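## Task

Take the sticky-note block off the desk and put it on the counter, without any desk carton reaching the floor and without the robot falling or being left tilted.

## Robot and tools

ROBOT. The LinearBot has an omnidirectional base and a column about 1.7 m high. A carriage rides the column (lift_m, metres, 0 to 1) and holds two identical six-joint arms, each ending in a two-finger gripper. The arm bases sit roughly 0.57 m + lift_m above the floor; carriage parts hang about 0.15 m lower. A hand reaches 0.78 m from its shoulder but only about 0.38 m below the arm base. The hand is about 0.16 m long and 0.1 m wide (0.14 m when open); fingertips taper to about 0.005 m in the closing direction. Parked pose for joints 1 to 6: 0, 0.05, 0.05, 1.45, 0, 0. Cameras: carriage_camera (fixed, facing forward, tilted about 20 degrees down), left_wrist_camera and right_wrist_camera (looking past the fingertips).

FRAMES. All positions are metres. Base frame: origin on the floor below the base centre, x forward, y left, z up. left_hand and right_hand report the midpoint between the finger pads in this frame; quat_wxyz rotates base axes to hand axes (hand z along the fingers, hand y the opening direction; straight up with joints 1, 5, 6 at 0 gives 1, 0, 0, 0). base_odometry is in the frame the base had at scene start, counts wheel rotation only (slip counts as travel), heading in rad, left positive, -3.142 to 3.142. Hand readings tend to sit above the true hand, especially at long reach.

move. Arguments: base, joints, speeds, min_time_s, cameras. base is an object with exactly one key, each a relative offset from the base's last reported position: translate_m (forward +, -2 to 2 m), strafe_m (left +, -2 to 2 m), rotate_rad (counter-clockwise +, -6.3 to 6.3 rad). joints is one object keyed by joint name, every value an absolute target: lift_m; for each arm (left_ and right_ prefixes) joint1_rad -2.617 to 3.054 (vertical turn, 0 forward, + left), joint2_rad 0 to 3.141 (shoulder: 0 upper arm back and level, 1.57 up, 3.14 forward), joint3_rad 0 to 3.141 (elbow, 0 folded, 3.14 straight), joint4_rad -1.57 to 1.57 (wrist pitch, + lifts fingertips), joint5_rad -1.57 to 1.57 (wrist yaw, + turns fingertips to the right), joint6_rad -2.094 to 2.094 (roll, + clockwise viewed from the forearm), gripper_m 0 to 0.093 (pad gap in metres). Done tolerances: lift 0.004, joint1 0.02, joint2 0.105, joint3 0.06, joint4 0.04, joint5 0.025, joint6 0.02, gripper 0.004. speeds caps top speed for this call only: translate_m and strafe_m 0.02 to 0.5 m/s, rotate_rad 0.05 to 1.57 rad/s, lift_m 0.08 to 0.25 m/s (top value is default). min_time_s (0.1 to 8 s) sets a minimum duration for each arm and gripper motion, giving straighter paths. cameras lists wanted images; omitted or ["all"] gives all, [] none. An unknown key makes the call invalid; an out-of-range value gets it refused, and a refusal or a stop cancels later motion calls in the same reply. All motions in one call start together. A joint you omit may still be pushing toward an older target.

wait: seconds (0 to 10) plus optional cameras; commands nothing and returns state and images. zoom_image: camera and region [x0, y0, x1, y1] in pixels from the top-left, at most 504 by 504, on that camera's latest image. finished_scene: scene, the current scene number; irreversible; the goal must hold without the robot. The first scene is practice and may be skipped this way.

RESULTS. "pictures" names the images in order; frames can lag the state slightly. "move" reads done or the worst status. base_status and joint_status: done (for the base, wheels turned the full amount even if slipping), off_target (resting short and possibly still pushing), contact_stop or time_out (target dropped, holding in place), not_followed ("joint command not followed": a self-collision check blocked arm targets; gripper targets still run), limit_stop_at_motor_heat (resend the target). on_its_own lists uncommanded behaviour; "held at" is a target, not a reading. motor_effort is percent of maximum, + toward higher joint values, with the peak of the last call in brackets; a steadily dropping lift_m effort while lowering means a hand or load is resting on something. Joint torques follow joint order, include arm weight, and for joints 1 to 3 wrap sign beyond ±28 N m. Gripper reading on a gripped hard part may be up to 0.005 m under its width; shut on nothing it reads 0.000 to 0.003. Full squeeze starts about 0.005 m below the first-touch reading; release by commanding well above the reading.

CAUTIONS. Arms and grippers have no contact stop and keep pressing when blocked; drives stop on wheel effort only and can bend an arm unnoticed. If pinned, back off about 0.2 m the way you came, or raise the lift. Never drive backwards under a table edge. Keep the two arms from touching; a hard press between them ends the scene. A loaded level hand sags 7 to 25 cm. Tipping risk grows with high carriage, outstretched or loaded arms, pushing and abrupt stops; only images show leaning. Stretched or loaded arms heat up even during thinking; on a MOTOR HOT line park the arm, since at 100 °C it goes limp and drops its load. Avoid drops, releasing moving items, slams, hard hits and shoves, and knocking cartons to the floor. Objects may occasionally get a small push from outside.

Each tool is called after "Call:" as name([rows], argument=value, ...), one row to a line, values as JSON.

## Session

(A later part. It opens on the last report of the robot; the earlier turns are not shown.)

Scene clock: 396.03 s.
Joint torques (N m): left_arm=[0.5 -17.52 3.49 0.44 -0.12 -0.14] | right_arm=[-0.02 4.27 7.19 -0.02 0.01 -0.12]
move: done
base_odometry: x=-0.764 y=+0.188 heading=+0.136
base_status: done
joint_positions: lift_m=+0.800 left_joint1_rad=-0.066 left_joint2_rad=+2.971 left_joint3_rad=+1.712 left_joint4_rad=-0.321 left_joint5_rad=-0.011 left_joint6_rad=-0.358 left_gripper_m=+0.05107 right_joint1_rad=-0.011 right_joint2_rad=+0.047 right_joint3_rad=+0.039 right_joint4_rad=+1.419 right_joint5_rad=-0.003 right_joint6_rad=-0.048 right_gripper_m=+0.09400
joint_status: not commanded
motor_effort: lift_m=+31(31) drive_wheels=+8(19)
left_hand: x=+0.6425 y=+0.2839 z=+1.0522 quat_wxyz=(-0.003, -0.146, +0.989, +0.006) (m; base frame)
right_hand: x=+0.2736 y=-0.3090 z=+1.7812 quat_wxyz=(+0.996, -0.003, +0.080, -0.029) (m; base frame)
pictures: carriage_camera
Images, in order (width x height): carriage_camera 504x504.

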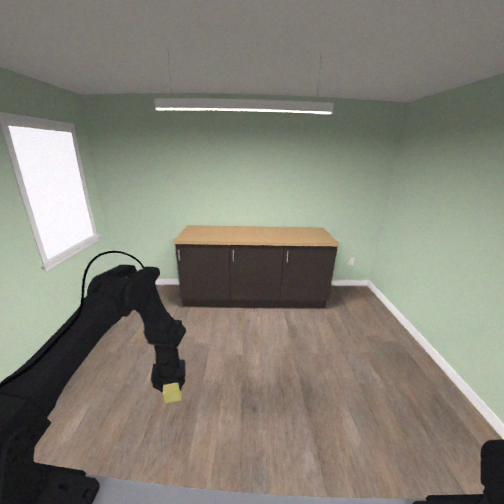

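Call:
move(base={"translate_m": 1.75}, cameras=["carriage_camera", "left_wrist_camera"])

Call:
zoom_image(camera="carriage_camera", region=[0, 252, 504, 504])

Scene clock: 406.97 s.
Joint torques (N m): left_arm=[0.44 -17.63 3.47 0.47 -0.11 -0.13] | right_arm=[-0.02 4.27 7.13 -0.04 0.01 -0.11]
move: done
base_odometry: x=+0.969 y=+0.428 heading=+0.137
base_status: done
joint_positions: lift_m=+0.800 left_joint1_rad=-0.067 left_joint2_rad=+2.971 left_joint3_rad=+1.712 left_joint4_rad=-0.324 left_joint5_rad=-0.011 left_joint6_rad=-0.358 left_gripper_m=+0.05107 right_joint1_rad=-0.011 right_joint2_rad=+0.047 right_joint3_rad=+0.039 right_joint4_rad=+1.419 right_joint5_rad=-0.003 right_joint6_rad=-0.048 right_gripper_m=+0.09400
joint_status: not commanded
motor_effort: lift_m=+31(31) drive_wheels=-11(23)
left_hand: x=+0.6416 y=+0.2835 z=+1.0522 quat_wxyz=(-0.005, -0.145, +0.989, +0.007) (m; base frame)
right_hand: x=+0.2734 y=-0.3090 z=+1.7812 quat_wxyz=(+0.996, -0.003, +0.079, -0.029) (m; base frame)
pictures: carriage_camera, left_wrist_camera
Images, in order (width x height): carriage_camera 504x504, left_wrist_camera 504x504.

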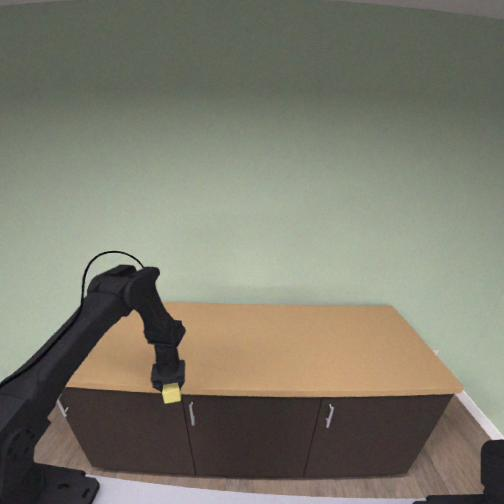

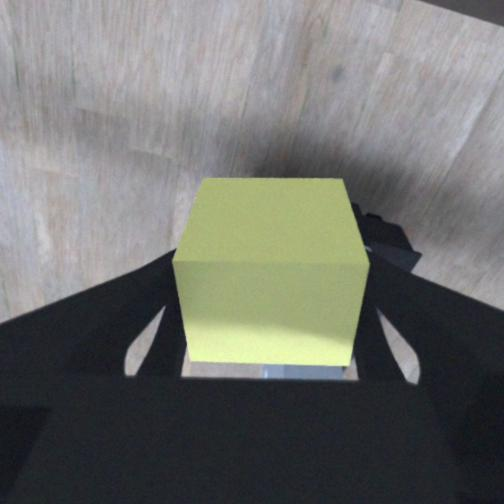

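Scaled by 1.000.

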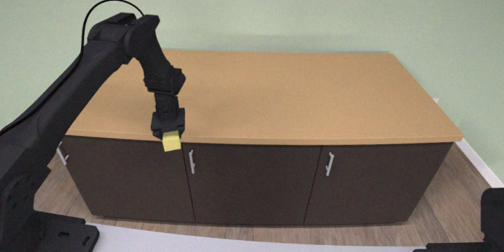

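Call:
move(base={"translate_m": 0.35}, speeds={"translate_m": 0.3}, cameras=["carriage_camera", "left_wrist_camera"])

Call:
move(joints={"lift_m": 0.67}, speeds={"lift_m": 0.1}, cameras=["carriage_camera", "left_wrist_camera"])

Scene clock: 437.70 s.
Joint torques (N m): left_arm=[0.47 -17.51 3.47 0.49 -0.11 -0.14] | right_arm=[0.01 4.22 7.19 -0.01 0.01 -0.11]
move: done
base_odometry: x=+1.316 y=+0.477 heading=+0.138
base_status: done
joint_positions: lift_m=+0.800 left_joint1_rad=-0.067 left_joint2_rad=+2.971 left_joint3_rad=+1.712 left_joint4_rad=-0.326 left_joint5_rad=-0.011 left_joint6_rad=-0.358 left_gripper_m=+0.05107 right_joint1_rad=-0.011 right_joint2_rad=+0.047 right_joint3_rad=+0.039 right_joint4_rad=+1.417 right_joint5_rad=-0.003 right_joint6_rad=-0.048 right_gripper_m=+0.09400
joint_status: not commanded
motor_effort: lift_m=+31(31) drive_wheels=-9(18)
left_hand: x=+0.6411 y=+0.2836 z=+1.0522 quat_wxyz=(-0.006, -0.145, +0.989, +0.007) (m; base frame)
right_hand: x=+0.2739 y=-0.3090 z=+1.7811 quat_wxyz=(+0.996, -0.003, +0.080, -0.029) (m; base frame)
pictures: carriage_camera, left_wrist_camera
Images, in order (width x height): carriage_camera 504x504, left_wrist_camera 504x504.

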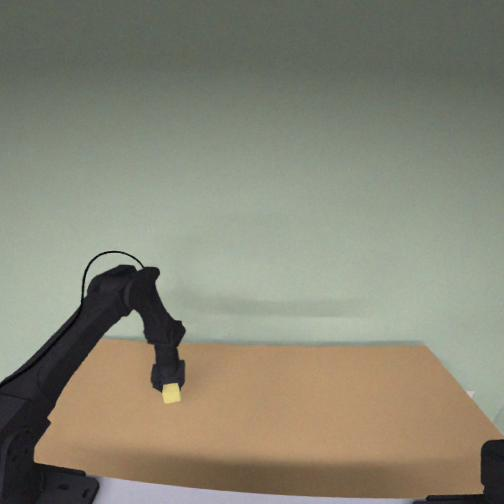

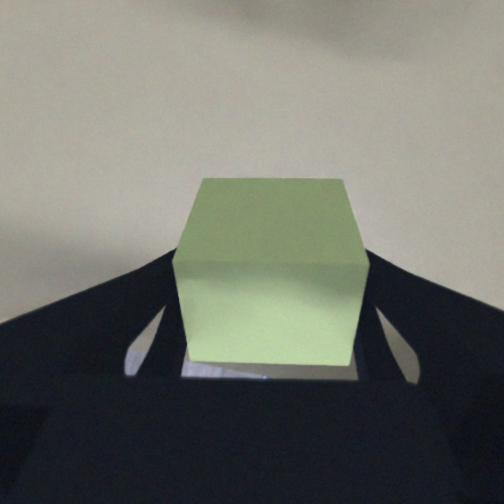

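Scene clock: 439.40 s.
Joint torques (N m): left_arm=[0.47 -12.37 3.73 1.37 -0.12 -0.14] | right_arm=[0.02 4.21 7.17 -0.01 0.01 -0.11]
move: done
base_odometry: x=+1.316 y=+0.477 heading=+0.138
base_status: not commanded
joint_positions: lift_m=+0.670 left_joint1_rad=-0.067 left_joint2_rad=+2.918 left_joint3_rad=+1.712 left_joint4_rad=-0.404 left_joint5_rad=-0.010 left_joint6_rad=-0.358 left_gripper_m=+0.05107 right_joint1_rad=-0.011 right_joint2_rad=+0.047 right_joint3_rad=+0.039 right_joint4_rad=+1.417 right_joint5_rad=-0.003 right_joint6_rad=-0.048 right_gripper_m=+0.09400
joint_status: all done
motor_effort: lift_m=+25(26) drive_wheels=+5(10)
left_hand: x=+0.6434 y=+0.2833 z=+0.9439 quat_wxyz=(-0.018, -0.145, +0.989, +0.009) (m; base frame)
right_hand: x=+0.2739 y=-0.3090 z=+1.6516 quat_wxyz=(+0.996, -0.003, +0.080, -0.029) (m; base frame)
pictures: carriage_camera, left_wrist_camera
Images, in order (width x height): carriage_camera 504x504, left_wrist_camera 504x504.

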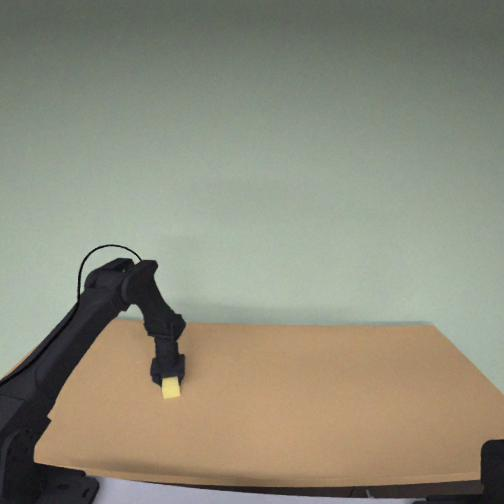

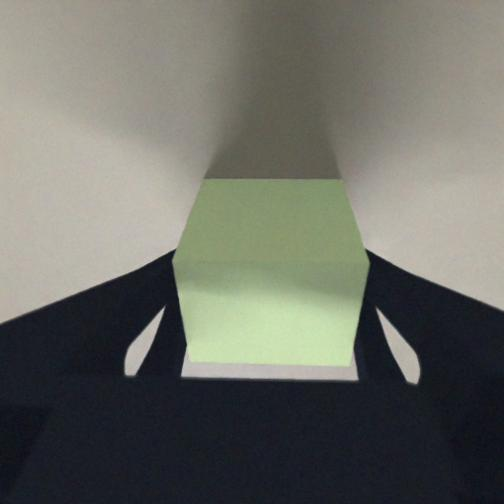

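Call:
move(joints={"lift_m": 0.69}, speeds={"lift_m": 0.08}, cameras=["left_wrist_camera"])

Scene clock: 446.27 s.
Joint torques (N m): left_arm=[0.36 -14.49 3.67 0.71 -0.12 -0.14] | right_arm=[-0.03 4.25 7.19 -0.01 0.02 -0.12]
move: done
base_odometry: x=+1.316 y=+0.477 heading=+0.138
base_status: not commanded
joint_positions: lift_m=+0.690 left_joint1_rad=-0.067 left_joint2_rad=+2.937 left_joint3_rad=+1.712 left_joint4_rad=-0.340 left_joint5_rad=-0.010 left_joint6_rad=-0.358 left_gripper_m=+0.05107 right_joint1_rad=-0.011 right_joint2_rad=+0.047 right_joint3_rad=+0.039 right_joint4_rad=+1.417 right_joint5_rad=-0.003 right_joint6_rad=-0.048 right_gripper_m=+0.09400
joint_status: all done
motor_effort: lift_m=+30(35) drive_wheels=+7(9)
left_hand: x=+0.6514 y=+0.2827 z=+0.9556 quat_wxyz=(+0.004, -0.145, +0.989, +0.004) (m; base frame)
right_hand: x=+0.2739 y=-0.3090 z=+1.6711 quat_wxyz=(+0.996, -0.003, +0.080, -0.029) (m; base frame)
pictures: left_wrist_camera
Images, in order (width x height): left_wrist_camera 504x504.

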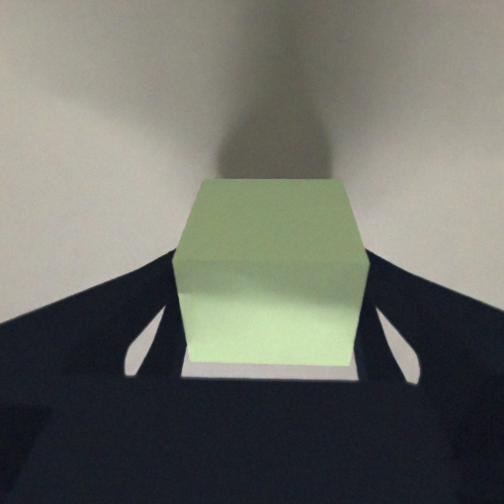

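Call:
move(joints={"lift_m": 0.68}, speeds={"lift_m": 0.08}, cameras=["left_wrist_camera"])

Call:
move(joints={"left_gripper_m": 0.093}, min_time_s=1.5, cameras=["left_wrist_camera"])

Call:
move(joints={"lift_m": 0.82}, speeds={"lift_m": 0.15}, cameras=["left_wrist_camera", "carriage_camera"])

Scene clock: 452.67 s.
Joint torques (N m): left_arm=[0.55 -14.67 3.67 0.67 -0.12 -0.14] | right_arm=[-0.02 4.23 7.21 0 0 -0.12]
move: done
base_odometry: x=+1.316 y=+0.477 heading=+0.138
base_status: not commanded
joint_positions: lift_m=+0.680 left_joint1_rad=-0.067 left_joint2_rad=+2.939 left_joint3_rad=+1.712 left_joint4_rad=-0.334 left_joint5_rad=-0.011 left_joint6_rad=-0.358 left_gripper_m=+0.05107 right_joint1_rad=-0.011 right_joint2_rad=+0.047 right_joint3_rad=+0.039 right_joint4_rad=+1.417 right_joint5_rad=-0.003 right_joint6_rad=-0.048 right_gripper_m=+0.09400
joint_status: all done
motor_effort: lift_m=+26(29) drive_wheels=+5(10)
left_hand: x=+0.6523 y=+0.2829 z=+0.9452 quat_wxyz=(+0.006, -0.145, +0.989, +0.004) (m; base frame)
right_hand: x=+0.2739 y=-0.3090 z=+1.6615 quat_wxyz=(+0.996, -0.003, +0.080, -0.029) (m; base frame)
pictures: left_wrist_camera
Images, in order (width x height): left_wrist_camera 504x504.

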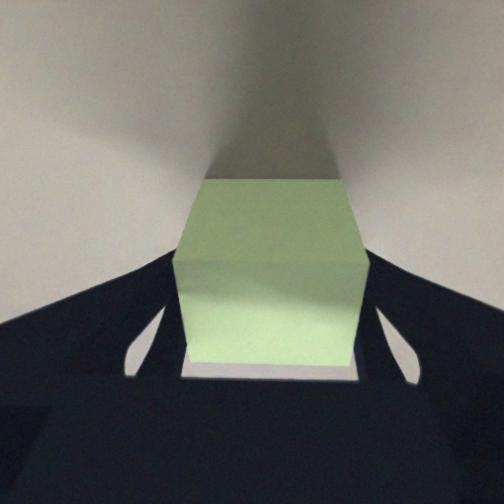

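Scene clock: 454.47 s.
Joint torques (N m): left_arm=[0.42 -14.61 3.69 0.62 -0.11 -0.14] | right_arm=[-0.02 4.27 7.17 -0.01 0.02 -0.12]
move: done
base_odometry: x=+1.316 y=+0.477 heading=+0.138
base_status: not commanded
joint_positions: lift_m=+0.680 left_joint1_rad=-0.067 left_joint2_rad=+2.939 left_joint3_rad=+1.712 left_joint4_rad=-0.332 left_joint5_rad=-0.011 left_joint6_rad=-0.358 left_gripper_m=+0.09294 right_joint1_rad=-0.011 right_joint2_rad=+0.047 right_joint3_rad=+0.039 right_joint4_rad=+1.417 right_joint5_rad=-0.003 right_joint6_rad=-0.048 right_gripper_m=+0.09400
joint_status: all done
motor_effort: lift_m=+26(27) drive_wheels=+5(10)
left_hand: x=+0.6527 y=+0.2828 z=+0.9452 quat_wxyz=(+0.007, -0.145, +0.989, +0.004) (m; base frame)
right_hand: x=+0.2739 y=-0.3090 z=+1.6615 quat_wxyz=(+0.996, -0.003, +0.080, -0.029) (m; base frame)
pictures: left_wrist_camera
Images, in order (width x height): left_wrist_camera 504x504.

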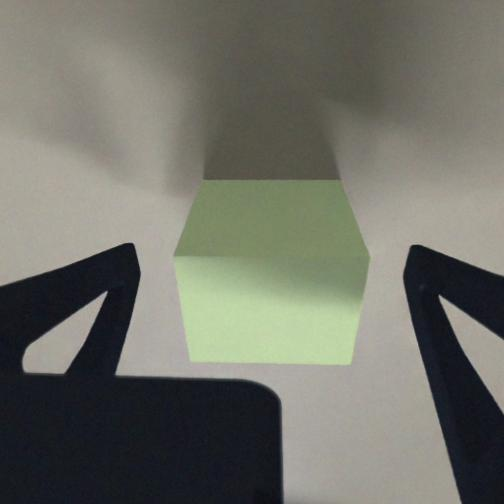

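Scene clock: 455.83 s.
Joint torques (N m): left_arm=[0.47 -14.97 3.55 0.6 -0.11 -0.13] | right_arm=[-0.02 4.27 7.19 -0.02 0.01 -0.12]
move: done
base_odometry: x=+1.316 y=+0.477 heading=+0.138
base_status: not commanded
joint_positions: lift_m=+0.820 left_joint1_rad=-0.067 left_joint2_rad=+2.943 left_joint3_rad=+1.712 left_joint4_rad=-0.329 left_joint5_rad=-0.011 left_joint6_rad=-0.358 left_gripper_m=+0.09294 right_joint1_rad=-0.011 right_joint2_rad=+0.047 right_joint3_rad=+0.039 right_joint4_rad=+1.417 right_joint5_rad=-0.003 right_joint6_rad=-0.048 right_gripper_m=+0.09400
joint_status: all done
motor_effort: lift_m=+31(38) drive_wheels=+6(10)
left_hand: x=+0.6518 y=+0.2829 z=+1.0833 quat_wxyz=(+0.007, -0.145, +0.989, +0.004) (m; base frame)
right_hand: x=+0.2739 y=-0.3090 z=+1.8011 quat_wxyz=(+0.996, -0.003, +0.080, -0.029) (m; base frame)
pictures: carriage_camera, left_wrist_camera
Images, in order (width x height): carriage_camera 504x504, left_wrist_camera 504x504.

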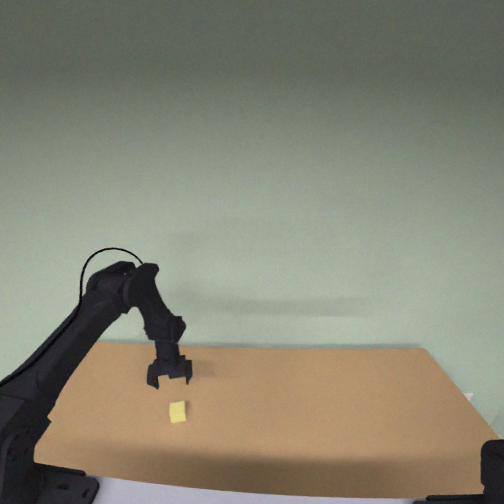

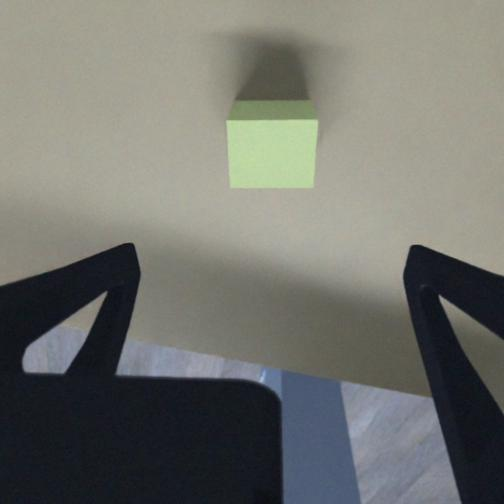

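Call:
zoom_image(camera="carriage_camera", region=[120, 340, 240, 460])

Call:
zoom_image(camera="carriage_camera", region=[0, 300, 504, 504])

Scaled by 4.200 from the camera's 504x504 image, which has a finer 720x720 frame.

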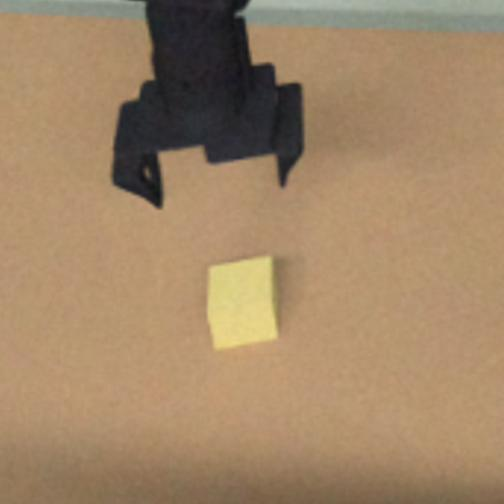

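Scaled by 1.000.

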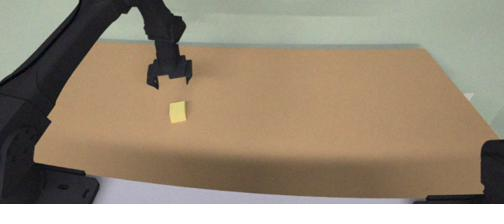

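Call:
move(base={"translate_m": -1.0}, joints={"lift_m": 1.0, "left_joint1_rad": 0, "left_joint2_rad": 0.05, "left_joint3_rad": 0.05, "left_joint4_rad": 1.45, "left_joint6_rad": 0}, cameras=["carriage_camera"])

Call:
zoom_image(camera="carriage_camera", region=[50, 240, 450, 440])

Scene clock: 547.77 s.
Joint torques (N m): left_arm=[1.03 3.32 4.71 -0.11 -0.07 0.06] | right_arm=[-0.03 4.31 7.21 -0.04 0 -0.12]
move: done
base_odometry: x=+0.326 y=+0.338 heading=+0.139
base_status: done
joint_positions: lift_m=+0.997 left_joint1_rad=-0.005 left_joint2_rad=+0.060 left_joint3_rad=+0.062 left_joint4_rad=+1.443 left_joint5_rad=-0.011 left_joint6_rad=-0.009 left_gripper_m=+0.09294 right_joint1_rad=-0.011 right_joint2_rad=+0.047 right_joint3_rad=+0.039 right_joint4_rad=+1.419 right_joint5_rad=-0.003 right_joint6_rad=-0.048 right_gripper_m=+0.09400
joint_status: all done
joint sent to its limit — lift_m, upper limit.
motor_effort: lift_m=+30(38) drive_wheels=+7(21)
left_hand: x=+0.2649 y=+0.3107 z=+1.9855 quat_wxyz=(+0.998, -0.006, +0.063, -0.007) (m; base frame)
right_hand: x=+0.2735 y=-0.3090 z=+1.9784 quat_wxyz=(+0.996, -0.003, +0.080, -0.029) (m; base frame)
pictures: carriage_camera
Images, in order (width x height): carriage_camera 504x504.

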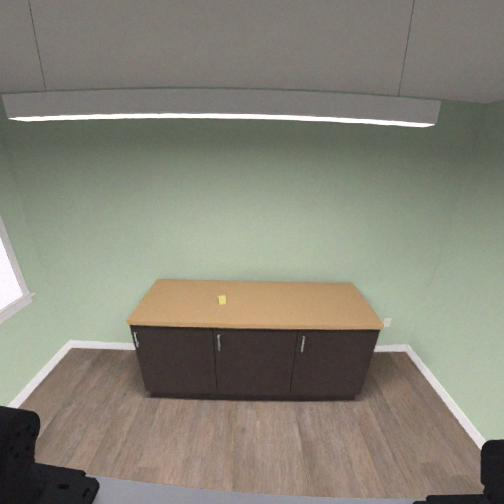

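Scaled by 1.260 from the camera's 504x504 image, which has a finer 720x720 frame.

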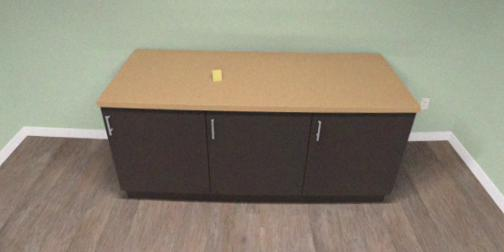

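Call:
move(joints={"lift_m": 0.75, "left_joint1_rad": -0.069, "left_joint2_rad": 2.94, "left_joint3_rad": 1.708, "left_joint4_rad": -0.319, "right_joint1_rad": 0.069, "right_joint2_rad": 2.94, "right_joint3_rad": 1.708, "right_joint4_rad": -0.319, "right_joint6_rad": 0.0}, cameras=["carriage_camera", "right_wrist_camera", "left_wrist_camera"])

Call:
wait(seconds=3, cameras=["carriage_camera"])

Scene clock: 583.73 s.
Joint torques (N m): left_arm=[0.21 -14.63 5.57 0.47 -0.1 0.05] | right_arm=[0.58 -13.16 5.55 0.21 0.01 0.02]
move: done
base_odometry: x=+0.326 y=+0.338 heading=+0.139
base_status: not commanded
joint_positions: lift_m=+0.750 left_joint1_rad=-0.064 left_joint2_rad=+2.930 left_joint3_rad=+1.694 left_joint4_rad=-0.303 left_joint5_rad=-0.011 left_joint6_rad=-0.008 left_gripper_m=+0.09294 right_joint1_rad=+0.062 right_joint2_rad=+2.944 right_joint3_rad=+1.694 right_joint4_rad=-0.302 right_joint5_rad=-0.003 right_joint6_rad=-0.014 right_gripper_m=+0.09400
joint_status: all done
motor_effort: lift_m=+27(28) drive_wheels=+5(14)
left_hand: x=+0.6552 y=+0.2839 z=+1.0163 quat_wxyz=(+0.016, +0.028, +0.999, +0.005) (m; base frame)
right_hand: x=+0.6494 y=-0.2826 z=+1.0104 quat_wxyz=(+0.009, -0.038, +0.999, +0.002) (m; base frame)
pictures: carriage_camera, left_wrist_camera, right_wrist_camera
Images, in order (width x height): carriage_camera 504x504, left_wrist_camera 504x504, right_wrist_camera 504x504.

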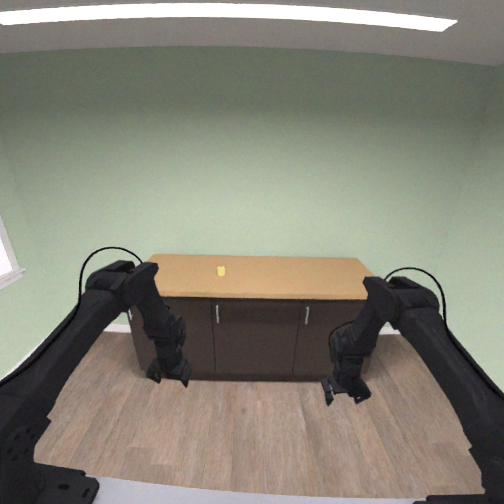

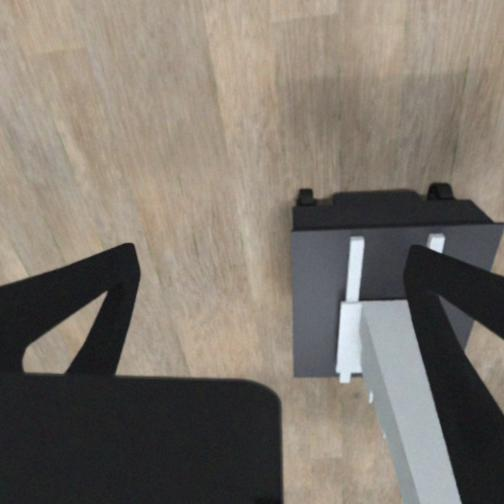

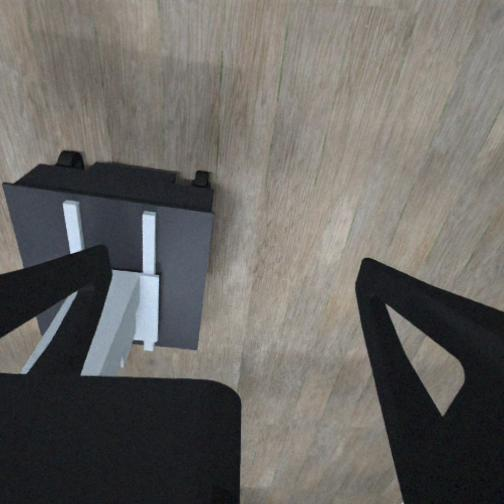

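Scene clock: 586.73 s.
Joint torques (N m): left_arm=[0.21 -14.64 5.55 0.47 -0.09 0.05] | right_arm=[0.61 -13.16 5.57 0.22 0.01 0.02]
base_odometry: x=+0.326 y=+0.338 heading=+0.139
base_status: not commanded
joint_positions: lift_m=+0.750 left_joint1_rad=-0.064 left_joint2_rad=+2.930 left_joint3_rad=+1.694 left_joint4_rad=-0.304 left_joint5_rad=-0.011 left_joint6_rad=-0.008 left_gripper_m=+0.09294 right_joint1_rad=+0.062 right_joint2_rad=+2.944 right_joint3_rad=+1.694 right_joint4_rad=-0.302 right_joint5_rad=-0.003 right_joint6_rad=-0.013 right_gripper_m=+0.09400
joint_status: all done
motor_effort: lift_m=+27(28) drive_wheels=+6(14)
left_hand: x=+0.6549 y=+0.2839 z=+1.0163 quat_wxyz=(+0.016, +0.028, +0.999, +0.005) (m; base frame)
right_hand: x=+0.6492 y=-0.2826 z=+1.0104 quat_wxyz=(+0.009, -0.038, +0.999, +0.002) (m; base frame)
wait: 3.00 s; at rest by 0.27 s
pictures: carriage_camera
Images, in order (width x height): carriage_camera 504x504.

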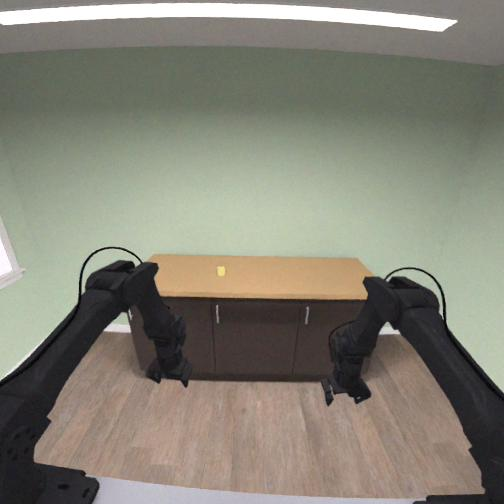

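Call:
finished_scene(scene=1)

The scene is finished: the task was done.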